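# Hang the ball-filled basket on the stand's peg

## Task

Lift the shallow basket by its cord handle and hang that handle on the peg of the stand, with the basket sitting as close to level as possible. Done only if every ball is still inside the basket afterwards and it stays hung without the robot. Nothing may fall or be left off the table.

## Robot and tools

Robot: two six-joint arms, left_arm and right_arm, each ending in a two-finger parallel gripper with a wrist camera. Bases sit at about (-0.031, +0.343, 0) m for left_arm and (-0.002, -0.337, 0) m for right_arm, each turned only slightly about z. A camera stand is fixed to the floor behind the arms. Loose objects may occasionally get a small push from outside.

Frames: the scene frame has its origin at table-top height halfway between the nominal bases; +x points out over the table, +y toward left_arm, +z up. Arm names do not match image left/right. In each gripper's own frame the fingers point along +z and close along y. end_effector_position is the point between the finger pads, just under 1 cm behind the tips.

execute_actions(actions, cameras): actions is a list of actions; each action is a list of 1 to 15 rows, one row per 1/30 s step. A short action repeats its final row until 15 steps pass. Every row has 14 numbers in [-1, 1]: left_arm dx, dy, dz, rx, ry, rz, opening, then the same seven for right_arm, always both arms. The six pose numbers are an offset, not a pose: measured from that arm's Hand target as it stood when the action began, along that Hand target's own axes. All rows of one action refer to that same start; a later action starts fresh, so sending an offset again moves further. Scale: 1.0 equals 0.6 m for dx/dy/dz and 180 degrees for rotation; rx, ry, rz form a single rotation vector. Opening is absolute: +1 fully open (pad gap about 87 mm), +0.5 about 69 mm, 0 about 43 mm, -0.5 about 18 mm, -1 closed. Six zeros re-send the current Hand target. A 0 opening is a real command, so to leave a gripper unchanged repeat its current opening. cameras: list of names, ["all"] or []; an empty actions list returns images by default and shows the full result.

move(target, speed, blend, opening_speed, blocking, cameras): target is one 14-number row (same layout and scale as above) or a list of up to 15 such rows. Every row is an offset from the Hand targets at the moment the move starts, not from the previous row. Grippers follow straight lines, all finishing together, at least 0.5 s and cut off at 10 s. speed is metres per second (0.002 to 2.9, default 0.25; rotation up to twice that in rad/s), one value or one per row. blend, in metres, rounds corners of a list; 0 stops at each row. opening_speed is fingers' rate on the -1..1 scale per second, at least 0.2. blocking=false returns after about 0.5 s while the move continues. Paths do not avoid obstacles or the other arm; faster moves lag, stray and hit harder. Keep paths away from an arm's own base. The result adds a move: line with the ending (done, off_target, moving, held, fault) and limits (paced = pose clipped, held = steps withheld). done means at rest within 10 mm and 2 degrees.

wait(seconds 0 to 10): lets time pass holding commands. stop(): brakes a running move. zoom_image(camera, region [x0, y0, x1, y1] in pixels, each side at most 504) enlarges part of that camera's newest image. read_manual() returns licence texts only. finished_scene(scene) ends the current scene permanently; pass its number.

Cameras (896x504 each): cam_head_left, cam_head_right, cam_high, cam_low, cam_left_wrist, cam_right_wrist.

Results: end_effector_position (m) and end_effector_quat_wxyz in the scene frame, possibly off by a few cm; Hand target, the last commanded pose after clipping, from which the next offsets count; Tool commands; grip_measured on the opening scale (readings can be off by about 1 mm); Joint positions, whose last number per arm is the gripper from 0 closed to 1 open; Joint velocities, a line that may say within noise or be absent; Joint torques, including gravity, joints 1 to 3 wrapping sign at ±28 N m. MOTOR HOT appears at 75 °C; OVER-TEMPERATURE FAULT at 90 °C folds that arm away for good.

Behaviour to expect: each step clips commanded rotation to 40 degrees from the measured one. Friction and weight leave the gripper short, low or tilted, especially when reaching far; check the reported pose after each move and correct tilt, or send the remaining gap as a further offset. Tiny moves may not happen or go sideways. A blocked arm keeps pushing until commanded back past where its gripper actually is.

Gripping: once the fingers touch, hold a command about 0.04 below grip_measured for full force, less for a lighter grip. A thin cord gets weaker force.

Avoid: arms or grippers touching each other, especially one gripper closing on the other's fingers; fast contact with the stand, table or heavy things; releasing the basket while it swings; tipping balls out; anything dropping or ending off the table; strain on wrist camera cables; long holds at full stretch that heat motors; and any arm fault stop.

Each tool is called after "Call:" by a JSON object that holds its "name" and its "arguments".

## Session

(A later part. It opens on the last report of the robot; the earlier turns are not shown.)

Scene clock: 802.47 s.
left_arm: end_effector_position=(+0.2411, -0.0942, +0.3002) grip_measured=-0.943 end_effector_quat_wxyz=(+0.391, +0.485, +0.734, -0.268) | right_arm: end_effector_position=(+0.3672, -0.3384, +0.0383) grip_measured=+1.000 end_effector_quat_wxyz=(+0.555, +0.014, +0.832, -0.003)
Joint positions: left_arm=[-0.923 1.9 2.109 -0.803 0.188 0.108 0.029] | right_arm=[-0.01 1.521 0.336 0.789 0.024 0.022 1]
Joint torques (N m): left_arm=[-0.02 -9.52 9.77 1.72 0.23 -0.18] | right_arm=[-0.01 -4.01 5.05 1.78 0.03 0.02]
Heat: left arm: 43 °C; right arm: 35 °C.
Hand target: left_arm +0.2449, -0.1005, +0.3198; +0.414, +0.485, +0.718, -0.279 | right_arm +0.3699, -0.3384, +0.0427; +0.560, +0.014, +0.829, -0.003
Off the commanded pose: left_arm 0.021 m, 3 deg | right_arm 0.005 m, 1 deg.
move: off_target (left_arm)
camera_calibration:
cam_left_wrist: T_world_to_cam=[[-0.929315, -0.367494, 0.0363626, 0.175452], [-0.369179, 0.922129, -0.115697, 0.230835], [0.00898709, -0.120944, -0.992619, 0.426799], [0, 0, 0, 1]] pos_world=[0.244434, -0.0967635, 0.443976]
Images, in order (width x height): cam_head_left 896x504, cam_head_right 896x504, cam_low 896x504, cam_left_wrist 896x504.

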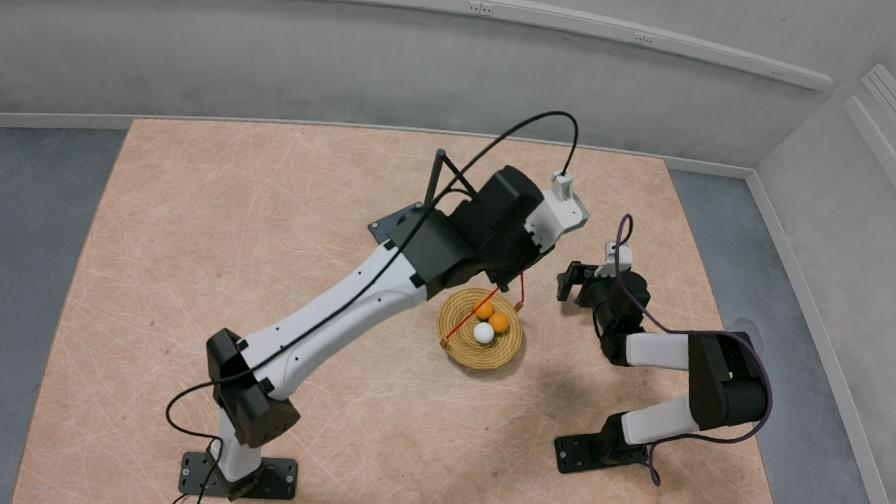

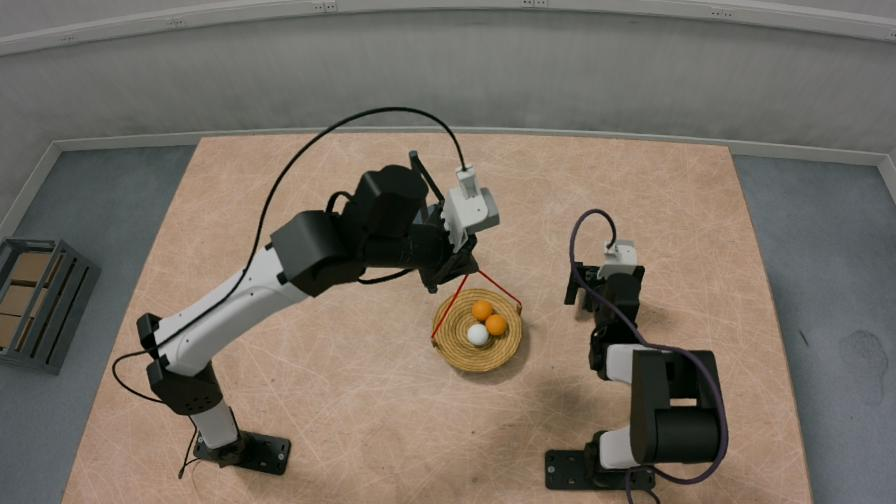

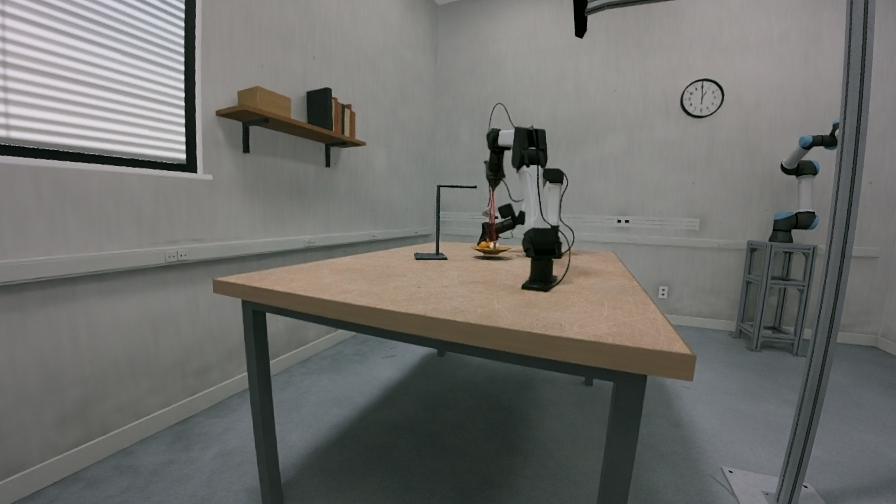

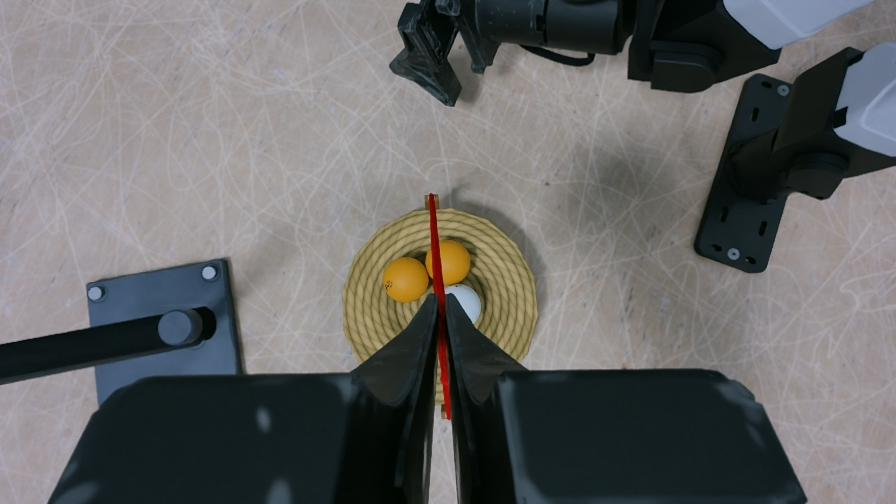

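Call:
{"name": "move", "arguments": {"target": [-0.0684, 0.0034, -0.0149, -0.0433, 0, -0.025, -1, 0, 0, 0, 0, 0, 0, 1], "speed": 0.05, "cameras": ["cam_left_wrist", "cam_head_right", "cam_head_left", "cam_low"]}}

Scene clock: 848.03 s.
left_arm: end_effector_position=(+0.2509, -0.1064, +0.3449) grip_measured=-0.943 end_effector_quat_wxyz=(+0.417, +0.435, +0.762, -0.236) | right_arm: end_effector_position=(+0.3672, -0.3384, +0.0383) grip_measured=+1.000 end_effector_quat_wxyz=(+0.555, +0.014, +0.832, -0.003)
Joint positions: left_arm=[-0.968 2.193 2.787 -1.165 0.024 0.018 0.029] | right_arm=[-0.01 1.521 0.336 0.789 0.024 0.022 1]
Joint torques (N m): left_arm=[-0.79 -10.3 8.13 1.79 -0.01 -0.35] | right_arm=[-0.06 -4.03 5.04 1.78 0.04 0.01]
Heat: left arm: 45 °C; right arm: 35 °C.
Hand target: left_arm +0.2516, -0.1116, +0.3598; +0.435, +0.427, +0.754, -0.246 | right_arm +0.3699, -0.3384, +0.0427; +0.560, +0.014, +0.829, -0.003
Off the commanded pose: left_arm 0.016 m, 3 deg | right_arm 0.005 m, 1 deg.
move: off_target (left_arm)
camera_calibration:
cam_left_wrist: T_world_to_cam=[[-0.869071, -0.494298, 0.0196049, 0.155579], [-0.492588, 0.861057, -0.126244, 0.27898], [0.0455211, -0.119372, -0.991806, 0.460494], [0, 0, 0, 1]] pos_world=[0.251669, -0.108345, 0.48889]
Images, in order (width x height): cam_head_left 896x504, cam_head_right 896x504, cam_low 896x504, cam_left_wrist 896x504.

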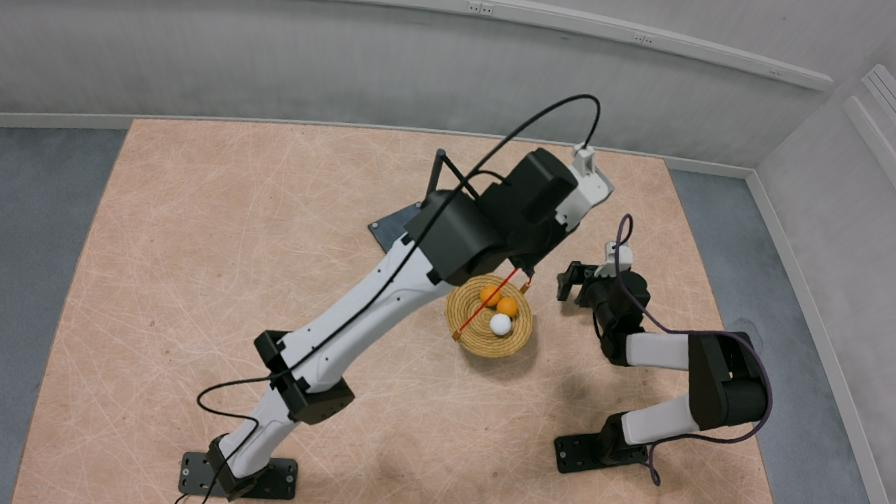

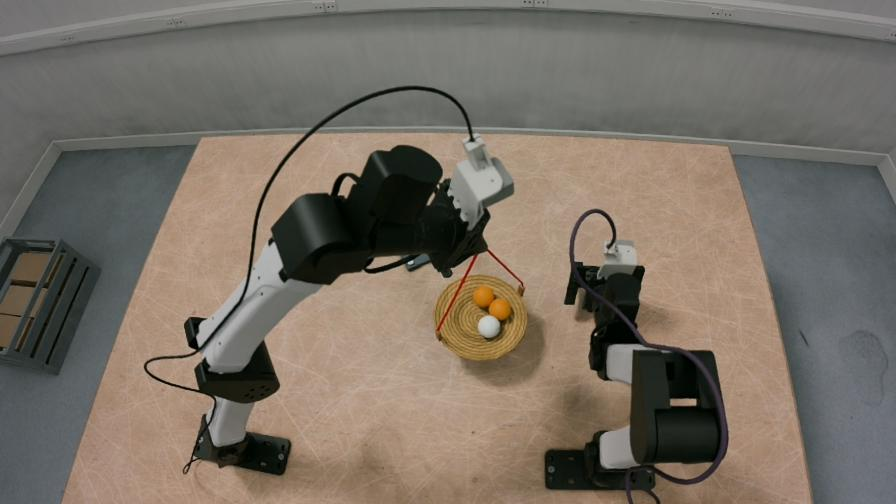

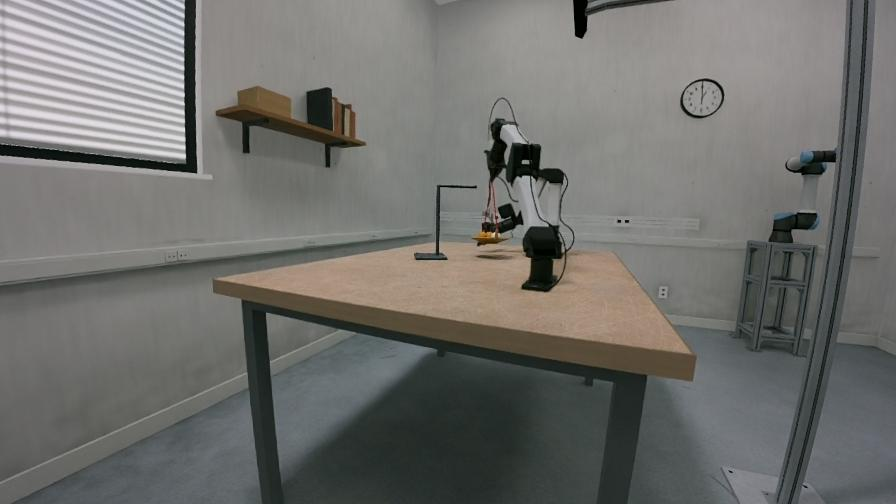

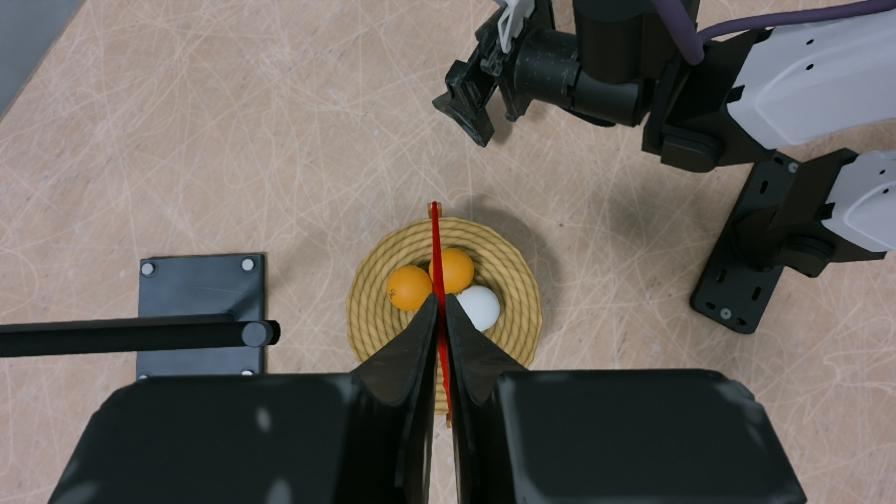

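Call:
{"name": "zoom_image", "arguments": {"camera": "cam_left_wrist", "region": [120, 240, 460, 430]}}

Call:
{"name": "zoom_image", "arguments": {"camera": "cam_low", "region": [425, 165, 525, 265]}}

Scaled by 1.482 from the camera's 896x504 image, which has a finer 1280x720 frame.

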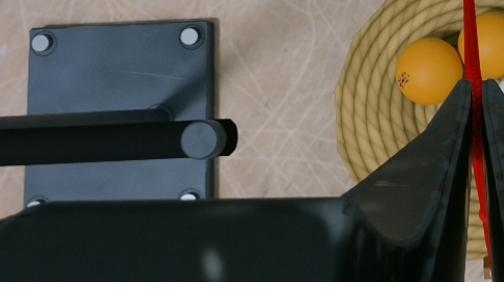

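Scaled by 5.040 from the camera's 896x504 image, which has a finer 1280x720 frame.

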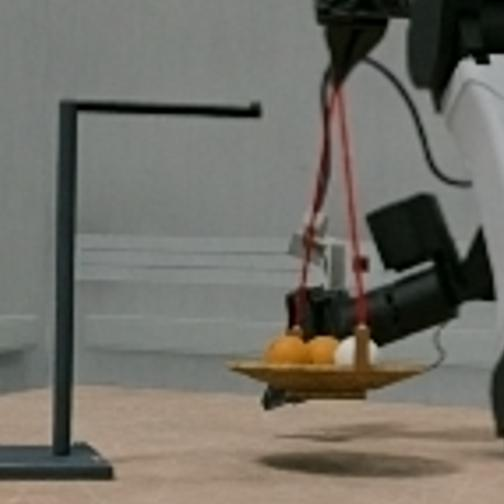

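Call:
{"name": "move", "arguments": {"target": [-0.0122, 0, -0.0289, 0, -0.1, 0, -1, 0, 0, 0, 0, 0, 0, 1], "speed": 0.05, "cameras": ["cam_left_wrist", "cam_low"]}}

Scene clock: 959.87 s.
left_arm: end_effector_position=(+0.2501, -0.1055, +0.3421) grip_measured=-0.943 end_effector_quat_wxyz=(+0.517, +0.399, +0.699, -0.291) | right_arm: end_effector_position=(+0.3672, -0.3384, +0.0383) grip_measured=+1.000 end_effector_quat_wxyz=(+0.555, +0.014, +0.832, -0.003)
Joint positions: left_arm=[-0.968 1.743 1.835 -0.393 0.024 0.013 0.029] | right_arm=[-0.01 1.521 0.336 0.789 0.024 0.022 1]
Joint torques (N m): left_arm=[-0.46 -13.29 6.2 2.13 0.03 -0.37] | right_arm=[-0.06 -4.04 5 1.78 0.03 0.02]
Heat: left arm: 47 °C; right arm: 35 °C.
Hand target: left_arm +0.2457, -0.1019, +0.3747; +0.548, +0.383, +0.676, -0.310 | right_arm +0.3699, -0.3384, +0.0427; +0.560, +0.014, +0.829, -0.003
Off the commanded pose: left_arm 0.033 m, 5 deg | right_arm 0.005 m, 1 deg.
move: off_target (left_arm)
camera_calibration:
cam_left_wrist: T_world_to_cam=[[-0.870154, -0.492665, 0.0106637, 0.158829], [-0.458041, 0.80064, -0.386229, 0.351361], [0.181744, -0.340963, -0.922341, 0.376551], [0, 0, 0, 1]] pos_world=[0.230707, -0.0746742, 0.481321]
Images, in order (width x height): cam_low 896x504, cam_left_wrist 896x504.

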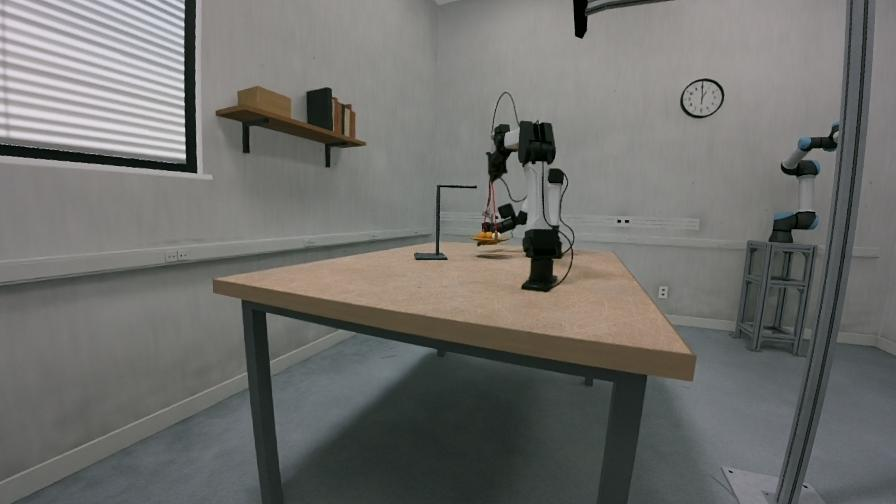

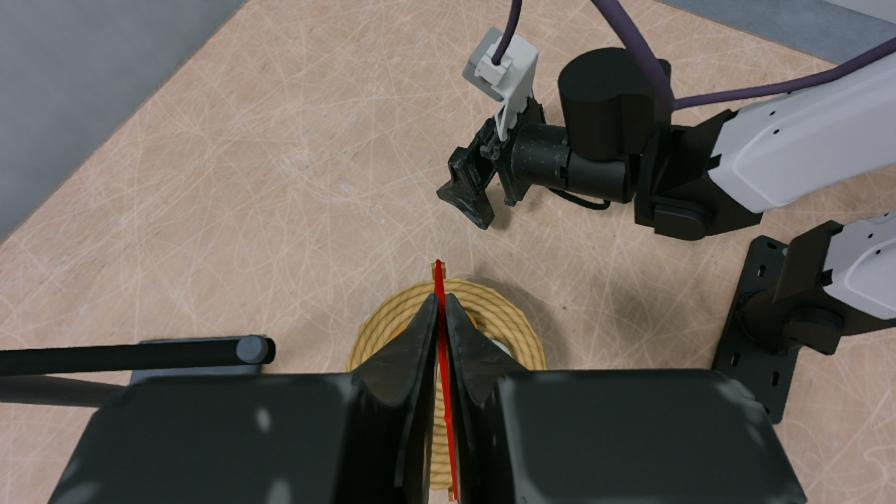

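Call:
{"name": "zoom_image", "arguments": {"camera": "cam_low", "region": [425, 165, 525, 265]}}

Call:
{"name": "zoom_image", "arguments": {"camera": "cam_left_wrist", "region": [160, 240, 500, 430]}}

Scaled by 5.040 from the camera's 896x504 image, which has a finer 1280x720 frame.

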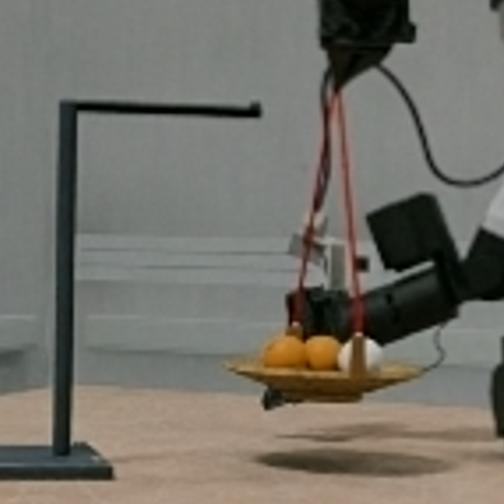

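Scaled by 1.482 from the camera's 896x504 image, which has a finer 1280x720 frame.

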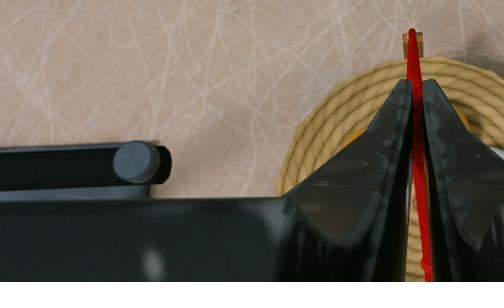

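Call:
{"name": "move", "arguments": {"target": [-0.0388, 0, -0.0261, 0, 0, 0, -1, 0, 0, 0, 0, 0, 0, 1], "speed": 0.05, "cameras": ["cam_left_wrist", "cam_low"]}}

Call:
{"name": "zoom_image", "arguments": {"camera": "cam_low", "region": [425, 165, 525, 265]}}

Call:
{"name": "zoom_image", "arguments": {"camera": "cam_left_wrist", "region": [160, 240, 500, 430]}}

Scene clock: 993.40 s.
left_arm: end_effector_position=(+0.2447, -0.0970, +0.3527) grip_measured=-0.943 end_effector_quat_wxyz=(+0.509, +0.402, +0.705, -0.287) | right_arm: end_effector_position=(+0.3672, -0.3384, +0.0383) grip_measured=+1.000 end_effector_quat_wxyz=(+0.555, +0.014, +0.832, -0.003)
Joint positions: left_arm=[-0.968 1.736 1.892 -0.479 0.024 0.013 0.029] | right_arm=[-0.01 1.521 0.336 0.789 0.024 0.022 1]
Joint torques (N m): left_arm=[-0.49 -12.59 10.24 1.89 0.08 -0.36] | right_arm=[-0.05 -3.99 5.04 1.79 0.04 0.01]
Heat: left arm: 46 °C; right arm: 35 °C.
Hand target: left_arm +0.2403, -0.0929, +0.4007; +0.548, +0.383, +0.676, -0.310 | right_arm +0.3699, -0.3384, +0.0427; +0.560, +0.014, +0.829, -0.003
Off the commanded pose: left_arm 0.048 m, 6 deg | right_arm 0.005 m, 1 deg.
move: off_target (left_arm)
camera_calibration:
cam_left_wrist: T_world_to_cam=[[-0.870037, -0.492848, 0.0116726, 0.157819], [-0.462321, 0.807469, -0.366406, 0.340875], [0.171157, -0.324183, -0.930382, 0.397337], [0, 0, 0, 1]] pos_world=[0.226895, -0.0686547, 0.492731]
Images, in order (width x height): cam_low 896x504, cam_left_wrist 896x504.

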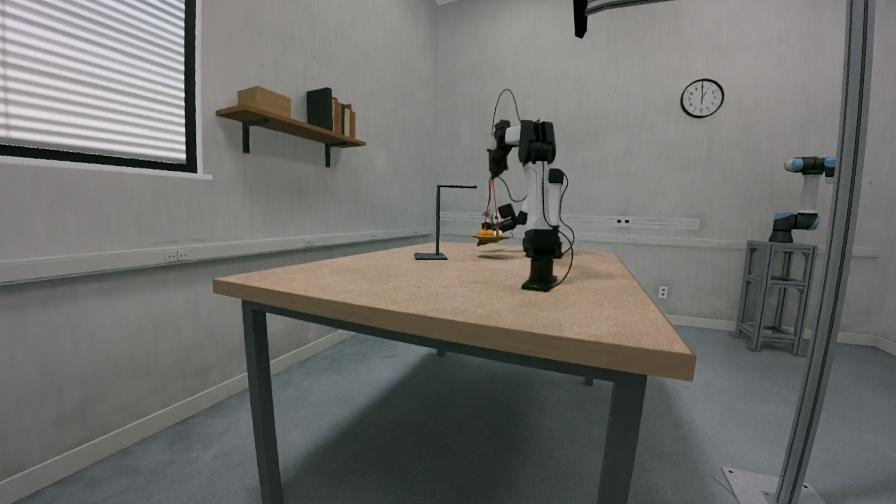

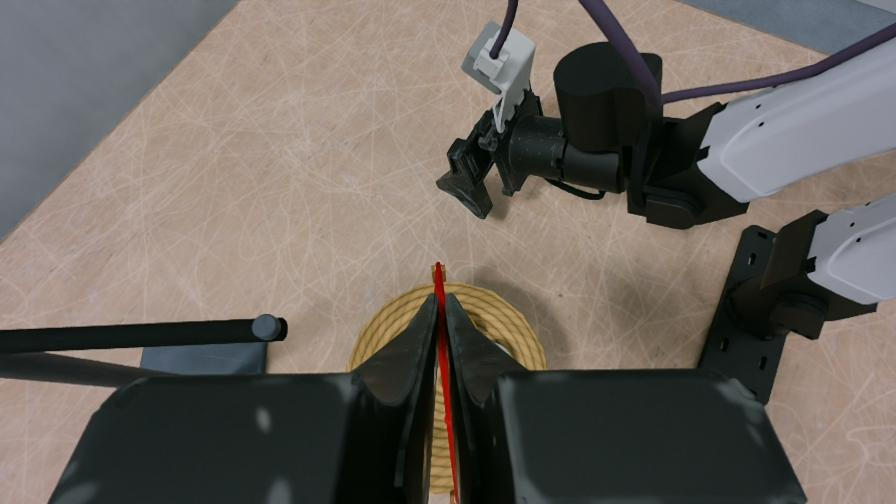

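Scaled by 5.040 from the camera's 896x504 image, which has a finer 1280x720 frame.

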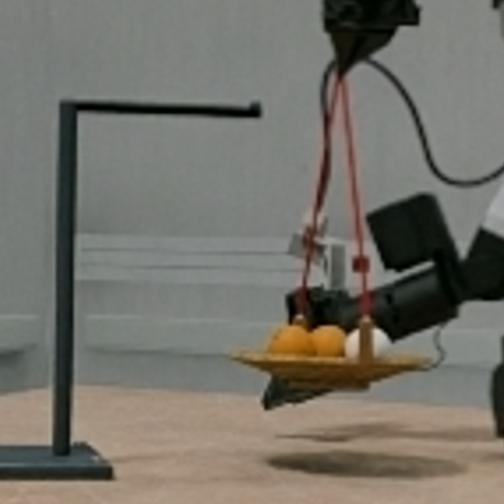

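Scaled by 1.482 from the camera's 896x504 image, which has a finer 1280x720 frame.

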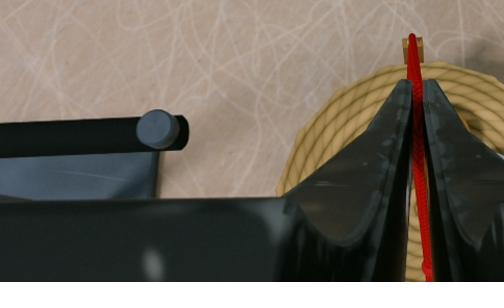

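Call:
{"name": "move", "arguments": {"target": [-0.0045, 0.1334, -0.0029, 0, 0, 0, -1, 0, 0, 0, 0, 0, 0, 1], "speed": 0.04, "cameras": ["cam_left_wrist", "cam_low"]}}

Call:
{"name": "zoom_image", "arguments": {"camera": "cam_low", "region": [425, 165, 525, 265]}}

Call:
{"name": "zoom_image", "arguments": {"camera": "cam_left_wrist", "region": [260, 240, 600, 430]}}

Scene clock: 1007.13 s.
left_arm: end_effector_position=(+0.3050, -0.0481, +0.3783) grip_measured=-0.943 end_effector_quat_wxyz=(+0.522, +0.384, +0.699, -0.302) | right_arm: end_effector_position=(+0.3672, -0.3384, +0.0383) grip_measured=+1.000 end_effector_quat_wxyz=(+0.555, +0.014, +0.832, -0.003)
Joint positions: left_arm=[-0.752 1.744 1.971 -0.513 0.229 0.045 0.029] | right_arm=[-0.01 1.521 0.336 0.789 0.024 0.022 1]
Joint torques (N m): left_arm=[0.1 -8.36 9.92 1.92 0.22 -0.16] | right_arm=[-0.05 -4.03 5.05 1.78 0.05 0.02]
Heat: left arm: 46 °C; right arm: 35 °C.
Hand target: left_arm +0.3084, -0.0506, +0.4039; +0.548, +0.383, +0.676, -0.310 | right_arm +0.3699, -0.3384, +0.0427; +0.560, +0.014, +0.829, -0.003
Off the commanded pose: left_arm 0.026 m, 4 deg | right_arm 0.005 m, 1 deg.
move: off_target (left_arm)
camera_calibration:
cam_left_wrist: T_world_to_cam=[[-0.864208, -0.501823, 0.0363151, 0.222567], [-0.471196, 0.781931, -0.408116, 0.355957], [0.176406, -0.369808, -0.912208, 0.416008], [0, 0, 0, 1]] pos_world=[0.286683, -0.012801, 0.516674]
Images, in order (width x height): cam_low 896x504, cam_left_wrist 896x504.

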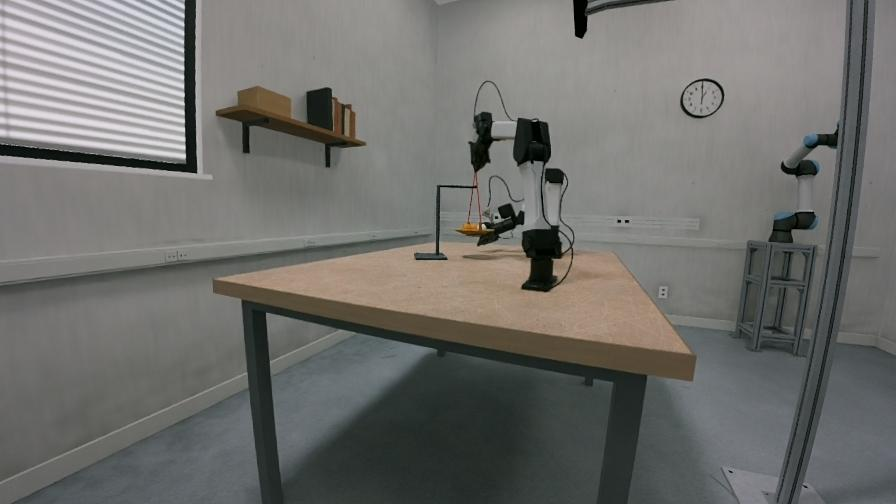

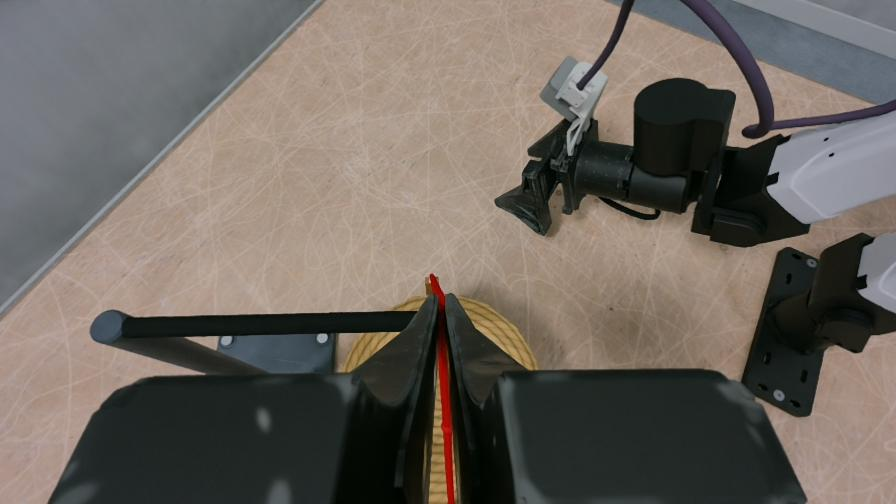

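Scaled by 5.040 from the camera's 896x504 image, which has a finer 1280x720 frame.

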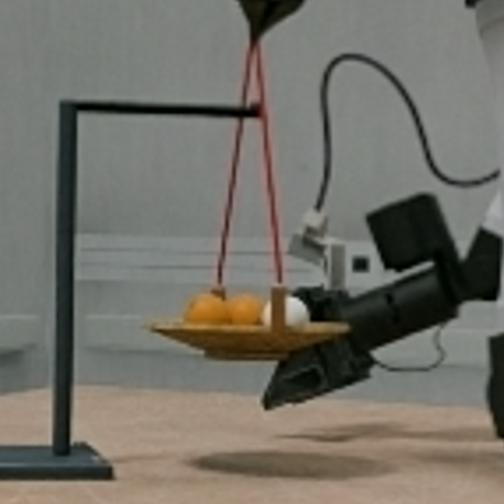

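Scaled by 1.482 from the camera's 896x504 image, which has a finer 1280x720 frame.

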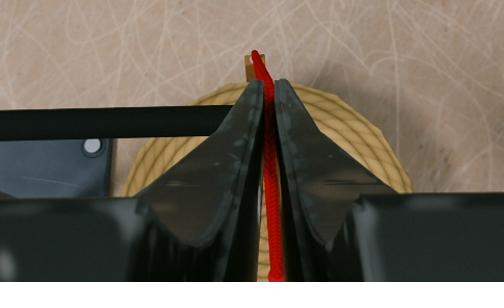

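Call:
{"name": "move", "arguments": {"target": [0.0167, 0.0768, 0.0179, 0, 0, 0, -1, 0, 0, 0, 0, 0, 0, 1], "speed": 0.04, "cameras": ["cam_left_wrist", "cam_low"]}}

Call:
{"name": "zoom_image", "arguments": {"camera": "cam_low", "region": [425, 165, 525, 265]}}

Call:
{"name": "zoom_image", "arguments": {"camera": "cam_left_wrist", "region": [260, 240, 600, 430]}}

Scene clock: 1026.80 s.
left_arm: end_effector_position=(+0.3457, -0.0301, +0.3611) grip_measured=-0.943 end_effector_quat_wxyz=(+0.512, +0.383, +0.707, -0.302) | right_arm: end_effector_position=(+0.3672, -0.3384, +0.0383) grip_measured=+1.000 end_effector_quat_wxyz=(+0.555, +0.014, +0.832, -0.003)
Joint positions: left_arm=[-0.641 1.809 1.998 -0.505 0.337 0.071 0.029] | right_arm=[-0.01 1.521 0.336 0.789 0.024 0.022 1]
Joint torques (N m): left_arm=[0.25 -9.01 10.36 2.1 0.25 -0.13] | right_arm=[-0.03 -4 5.05 1.77 0.04 0.01]
Heat: left arm: 50 °C; right arm: 35 °C.
Hand target: left_arm +0.3523, -0.0341, +0.3917; +0.548, +0.383, +0.676, -0.310 | right_arm +0.3699, -0.3384, +0.0427; +0.560, +0.014, +0.829, -0.003
Off the commanded pose: left_arm 0.032 m, 5 deg | right_arm 0.005 m, 1 deg.
move: off_target (left_arm)
camera_calibration:
cam_left_wrist: T_world_to_cam=[[-0.862986, -0.502647, 0.0510042, 0.26164], [-0.480513, 0.785388, -0.390222, 0.350855], [0.156086, -0.361264, -0.919307, 0.409546], [0, 0, 0, 1]] pos_world=[0.330457, 0.00390983, 0.500065]
Images, in order (width x height): cam_low 896x504, cam_left_wrist 896x504.

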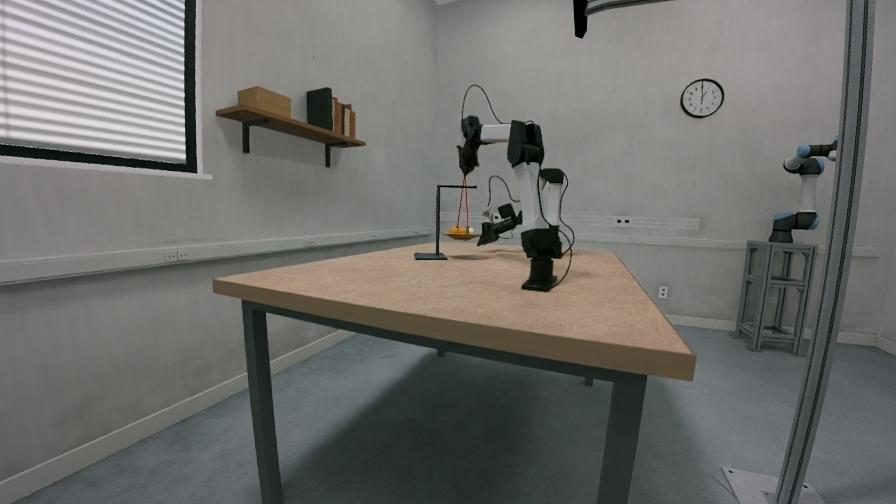

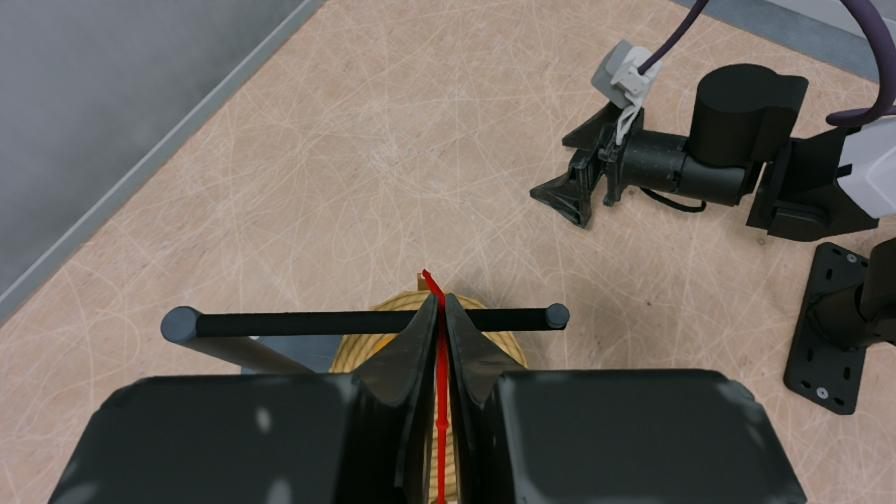

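Scaled by 5.040 from the camera's 896x504 image, which has a finer 1280x720 frame.

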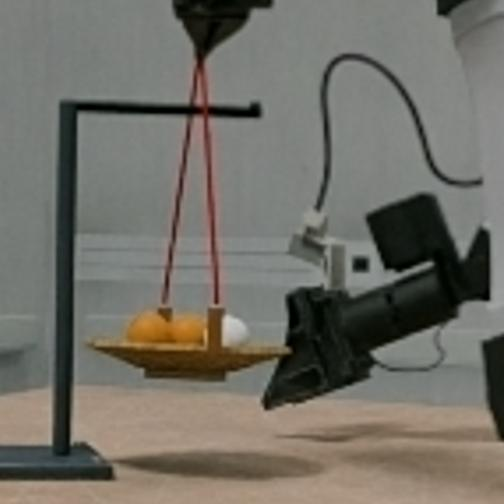

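Scaled by 1.482 from the camera's 896x504 image, which has a finer 1280x720 frame.

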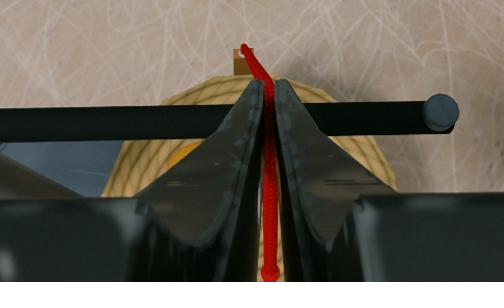

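Call:
{"name": "move", "arguments": {"target": [0.0392, 0, 0.016, 0, 0, 0, -1, 0, 0, 0, 0, 0, 0, 1], "speed": 0.04, "cameras": ["cam_left_wrist", "cam_low"]}}

Call:
{"name": "zoom_image", "arguments": {"camera": "cam_low", "region": [425, 165, 525, 265]}}

Call:
{"name": "zoom_image", "arguments": {"camera": "cam_left_wrist", "region": [260, 240, 600, 430]}}

Scene clock: 1043.87 s.
left_arm: end_effector_position=(+0.3540, -0.0371, +0.3491) grip_measured=-0.943 end_effector_quat_wxyz=(+0.524, +0.382, +0.698, -0.305) | right_arm: end_effector_position=(+0.3672, -0.3384, +0.0383) grip_measured=+1.000 end_effector_quat_wxyz=(+0.555, +0.014, +0.832, -0.003)
Joint positions: left_arm=[-0.641 1.809 1.919 -0.396 0.338 0.071 0.029] | right_arm=[-0.01 1.521 0.336 0.789 0.024 0.022 1]
Joint torques (N m): left_arm=[0.05 -10.91 6.2 2.13 0.19 -0.18] | right_arm=[-0.06 -4.01 5.01 1.77 0.04 0.02]
Heat: left arm: 51 °C; right arm: 35 °C.
Hand target: left_arm +0.3547, -0.0380, +0.3668; +0.548, +0.383, +0.676, -0.310 | right_arm +0.3699, -0.3384, +0.0427; +0.560, +0.014, +0.829, -0.003
Off the commanded pose: left_arm 0.018 m, 4 deg | right_arm 0.005 m, 1 deg.
move: off_target (left_arm)
camera_calibration:
cam_left_wrist: T_world_to_cam=[[-0.86467, -0.500722, 0.0402921, 0.270339], [-0.470164, 0.778433, -0.415919, 0.360681], [0.176895, -0.378577, -0.908509, 0.382983], [0, 0, 0, 1]] pos_world=[0.335585, -0.000412494, 0.487065]
Images, in order (width x height): cam_low 896x504, cam_left_wrist 896x504.

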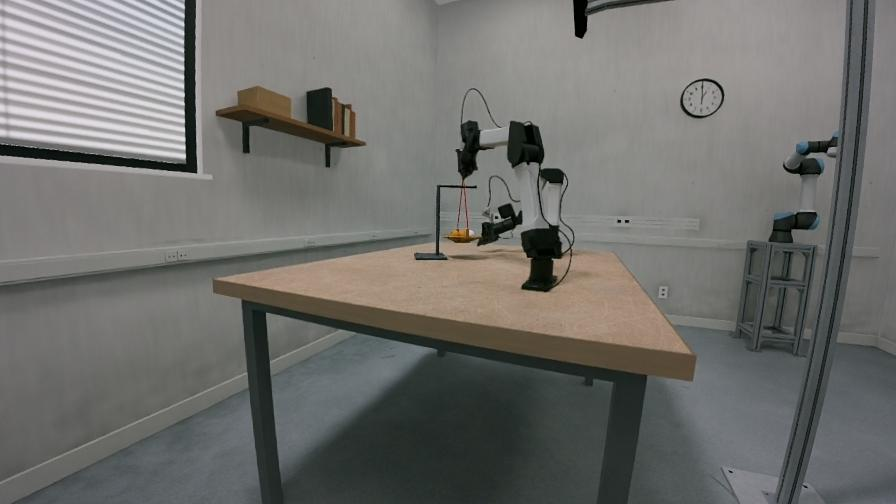

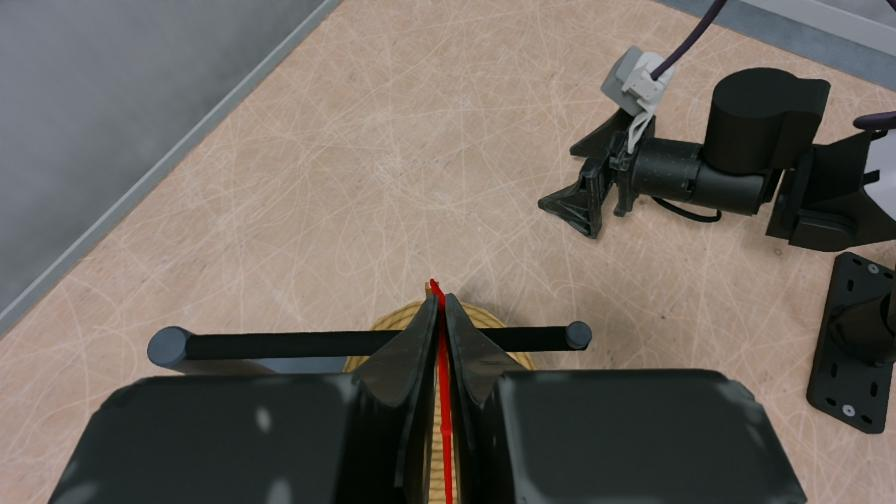

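Scaled by 5.040 from the camera's 896x504 image, which has a finer 1280x720 frame.

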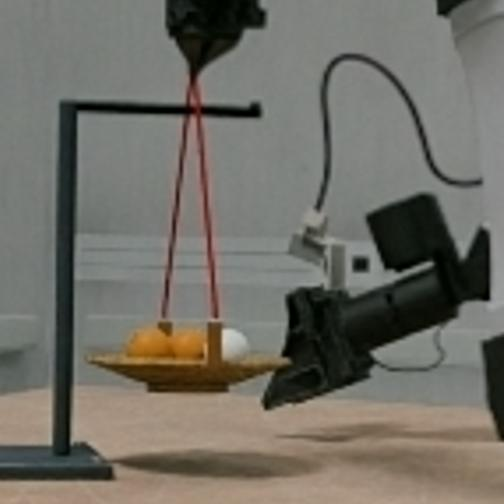

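Scaled by 1.482 from the camera's 896x504 image, which has a finer 1280x720 frame.

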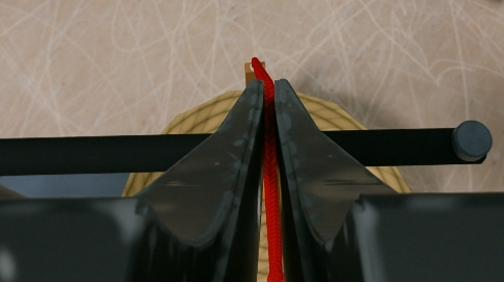

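Call:
{"name": "move", "arguments": {"target": [0.0233, 0, -0.0053, 0, 0, 0, -1, 0, 0, 0, 0, 0, 0, 1], "speed": 0.03, "cameras": ["cam_left_wrist", "cam_low"]}}

Call:
{"name": "zoom_image", "arguments": {"camera": "cam_low", "region": [425, 165, 525, 265]}}

Call:
{"name": "zoom_image", "arguments": {"camera": "cam_left_wrist", "region": [260, 240, 600, 430]}}

Scene clock: 1055.30 s.
left_arm: end_effector_position=(+0.3540, -0.0376, +0.3256) grip_measured=-0.943 end_effector_quat_wxyz=(+0.516, +0.384, +0.703, -0.304) | right_arm: end_effector_position=(+0.3672, -0.3384, +0.0383) grip_measured=+1.000 end_effector_quat_wxyz=(+0.555, +0.014, +0.832, -0.003)
Joint positions: left_arm=[-0.641 1.793 1.818 -0.329 0.341 0.072 0.029] | right_arm=[-0.01 1.521 0.336 0.789 0.024 0.022 1]
Joint torques (N m): left_arm=[0.17 -13.49 5.91 2.06 0.21 -0.17] | right_arm=[-0.06 -4.03 5.04 1.78 0.04 0.02]
Heat: left arm: 48 °C; right arm: 35 °C.
Hand target: left_arm +0.3515, -0.0328, +0.3540; +0.548, +0.383, +0.676, -0.310 | right_arm +0.3699, -0.3384, +0.0427; +0.560, +0.014, +0.829, -0.003
Off the commanded pose: left_arm 0.029 m, 5 deg | right_arm 0.005 m, 1 deg.
move: off_target (left_arm)
camera_calibration:
cam_left_wrist: T_world_to_cam=[[-0.865365, -0.498919, 0.0471609, 0.26912], [-0.47396, 0.784221, -0.40045, 0.347801], [0.162807, -0.368887, -0.915104, 0.368897], [0, 0, 0, 1]] pos_world=[0.337672, -0.00240219, 0.464164]
Images, in order (width x height): cam_low 896x504, cam_left_wrist 896x504.

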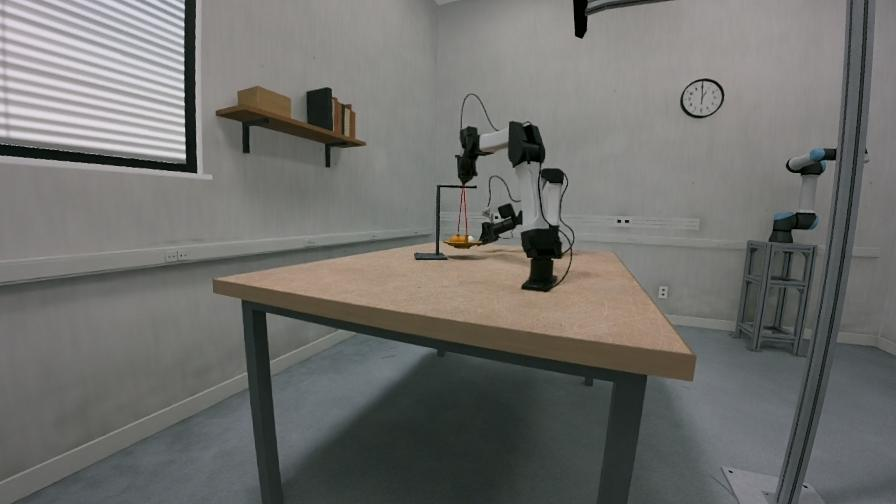

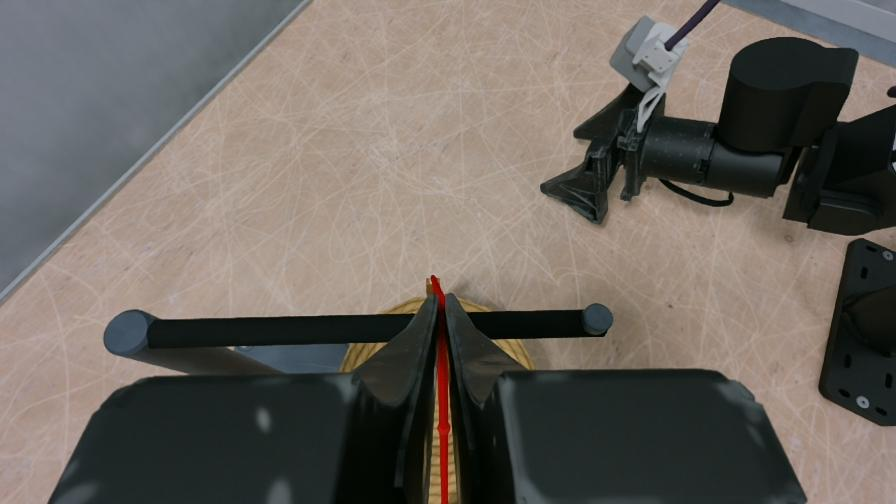

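Scaled by 5.040 from the camera's 896x504 image, which has a finer 1280x720 frame.

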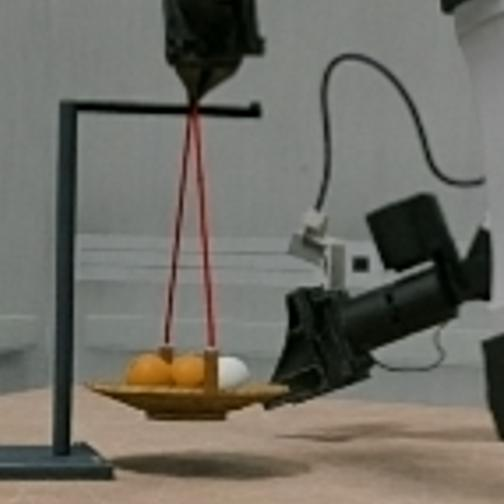

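Scaled by 1.482 from the camera's 896x504 image, which has a finer 1280x720 frame.

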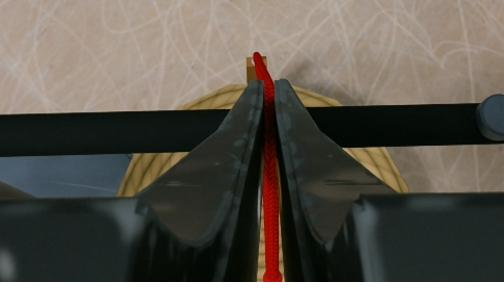

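Call:
{"name": "move", "arguments": {"target": [-0.0248, 0, -0.0238, 0, 0, 0, -1, 0, 0, 0, 0, 0, 0, 1], "speed": 0.04, "cameras": ["cam_left_wrist", "cam_low"]}}

Call:
{"name": "zoom_image", "arguments": {"camera": "cam_low", "region": [425, 165, 525, 265]}}

Call:
{"name": "zoom_image", "arguments": {"camera": "cam_left_wrist", "region": [260, 240, 600, 430]}}

Scene clock: 1078.63 s.
left_arm: end_effector_position=(+0.3512, -0.0302, +0.3268) grip_measured=-0.943 end_effector_quat_wxyz=(+0.510, +0.384, +0.708, -0.302) | right_arm: end_effector_position=(+0.3672, -0.3384, +0.0383) grip_measured=+1.000 end_effector_quat_wxyz=(+0.555, +0.014, +0.832, -0.003)
Joint positions: left_arm=[-0.632 1.777 1.818 -0.361 0.347 0.074 0.029] | right_arm=[-0.01 1.521 0.336 0.789 0.024 0.022 1]
Joint torques (N m): left_arm=[0.36 -13.79 9.52 1.77 0.23 -0.14] | right_arm=[-0.03 -4.01 5.04 1.77 0.03 0.02]
Heat: left arm: 48 °C; right arm: 35 °C.
Hand target: left_arm +0.3459, -0.0235, +0.3714; +0.548, +0.383, +0.676, -0.310 | right_arm +0.3699, -0.3384, +0.0427; +0.560, +0.014, +0.829, -0.003
Off the commanded pose: left_arm 0.045 m, 6 deg | right_arm 0.005 m, 1 deg.
move: off_target (left_arm)
camera_calibration:
cam_left_wrist: T_world_to_cam=[[-0.863223, -0.502079, 0.0525742, 0.267701], [-0.48112, 0.786679, -0.386858, 0.339375], [0.152874, -0.359239, -0.920639, 0.378812], [0, 0, 0, 1]] pos_world=[0.336455, 0.0035118, 0.465965]
Images, in order (width x height): cam_low 896x504, cam_left_wrist 896x504.

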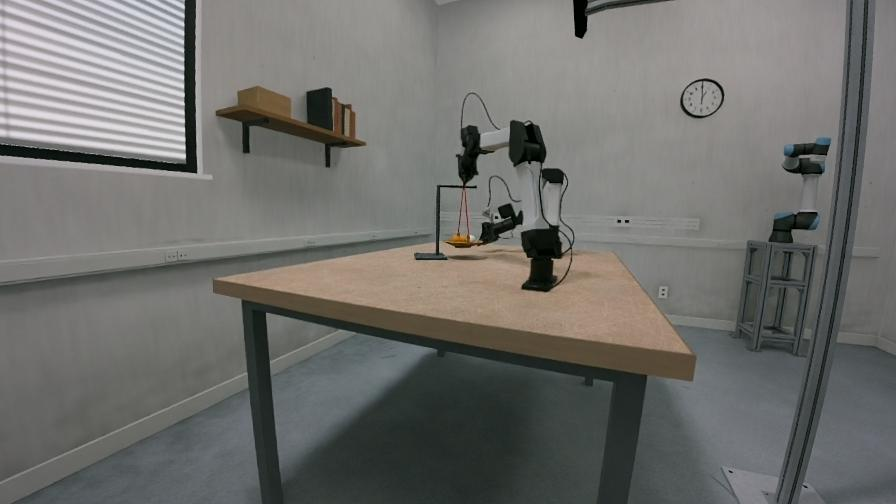

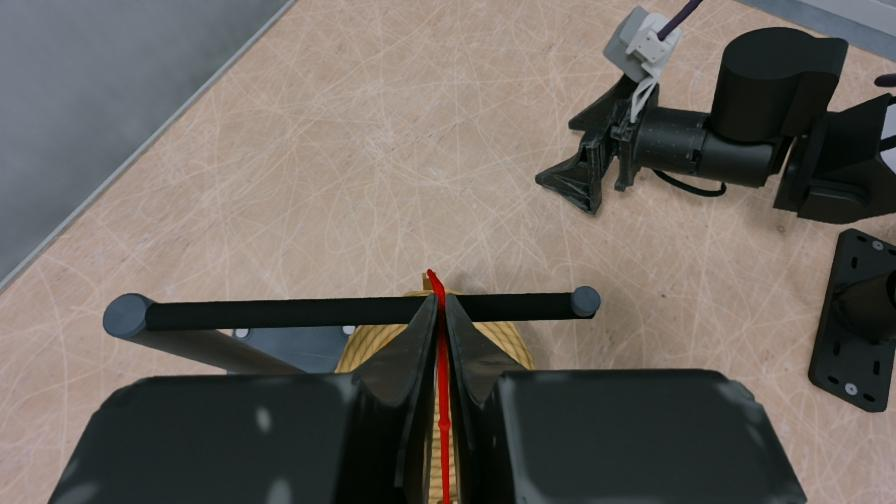

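Scaled by 5.040 from the camera's 896x504 image, which has a finer 1280x720 frame.

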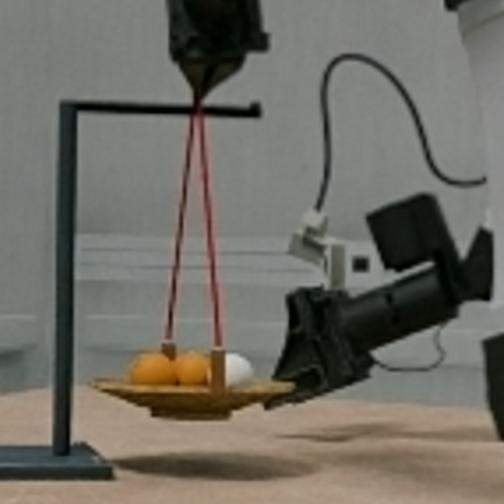

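Scaled by 1.482 from the camera's 896x504 image, which has a finer 1280x720 frame.

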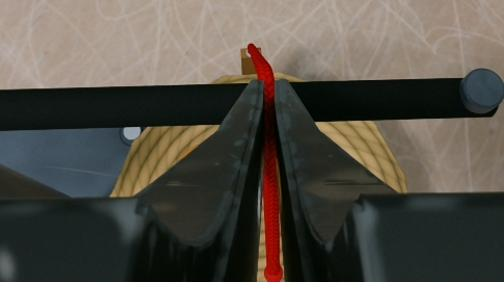

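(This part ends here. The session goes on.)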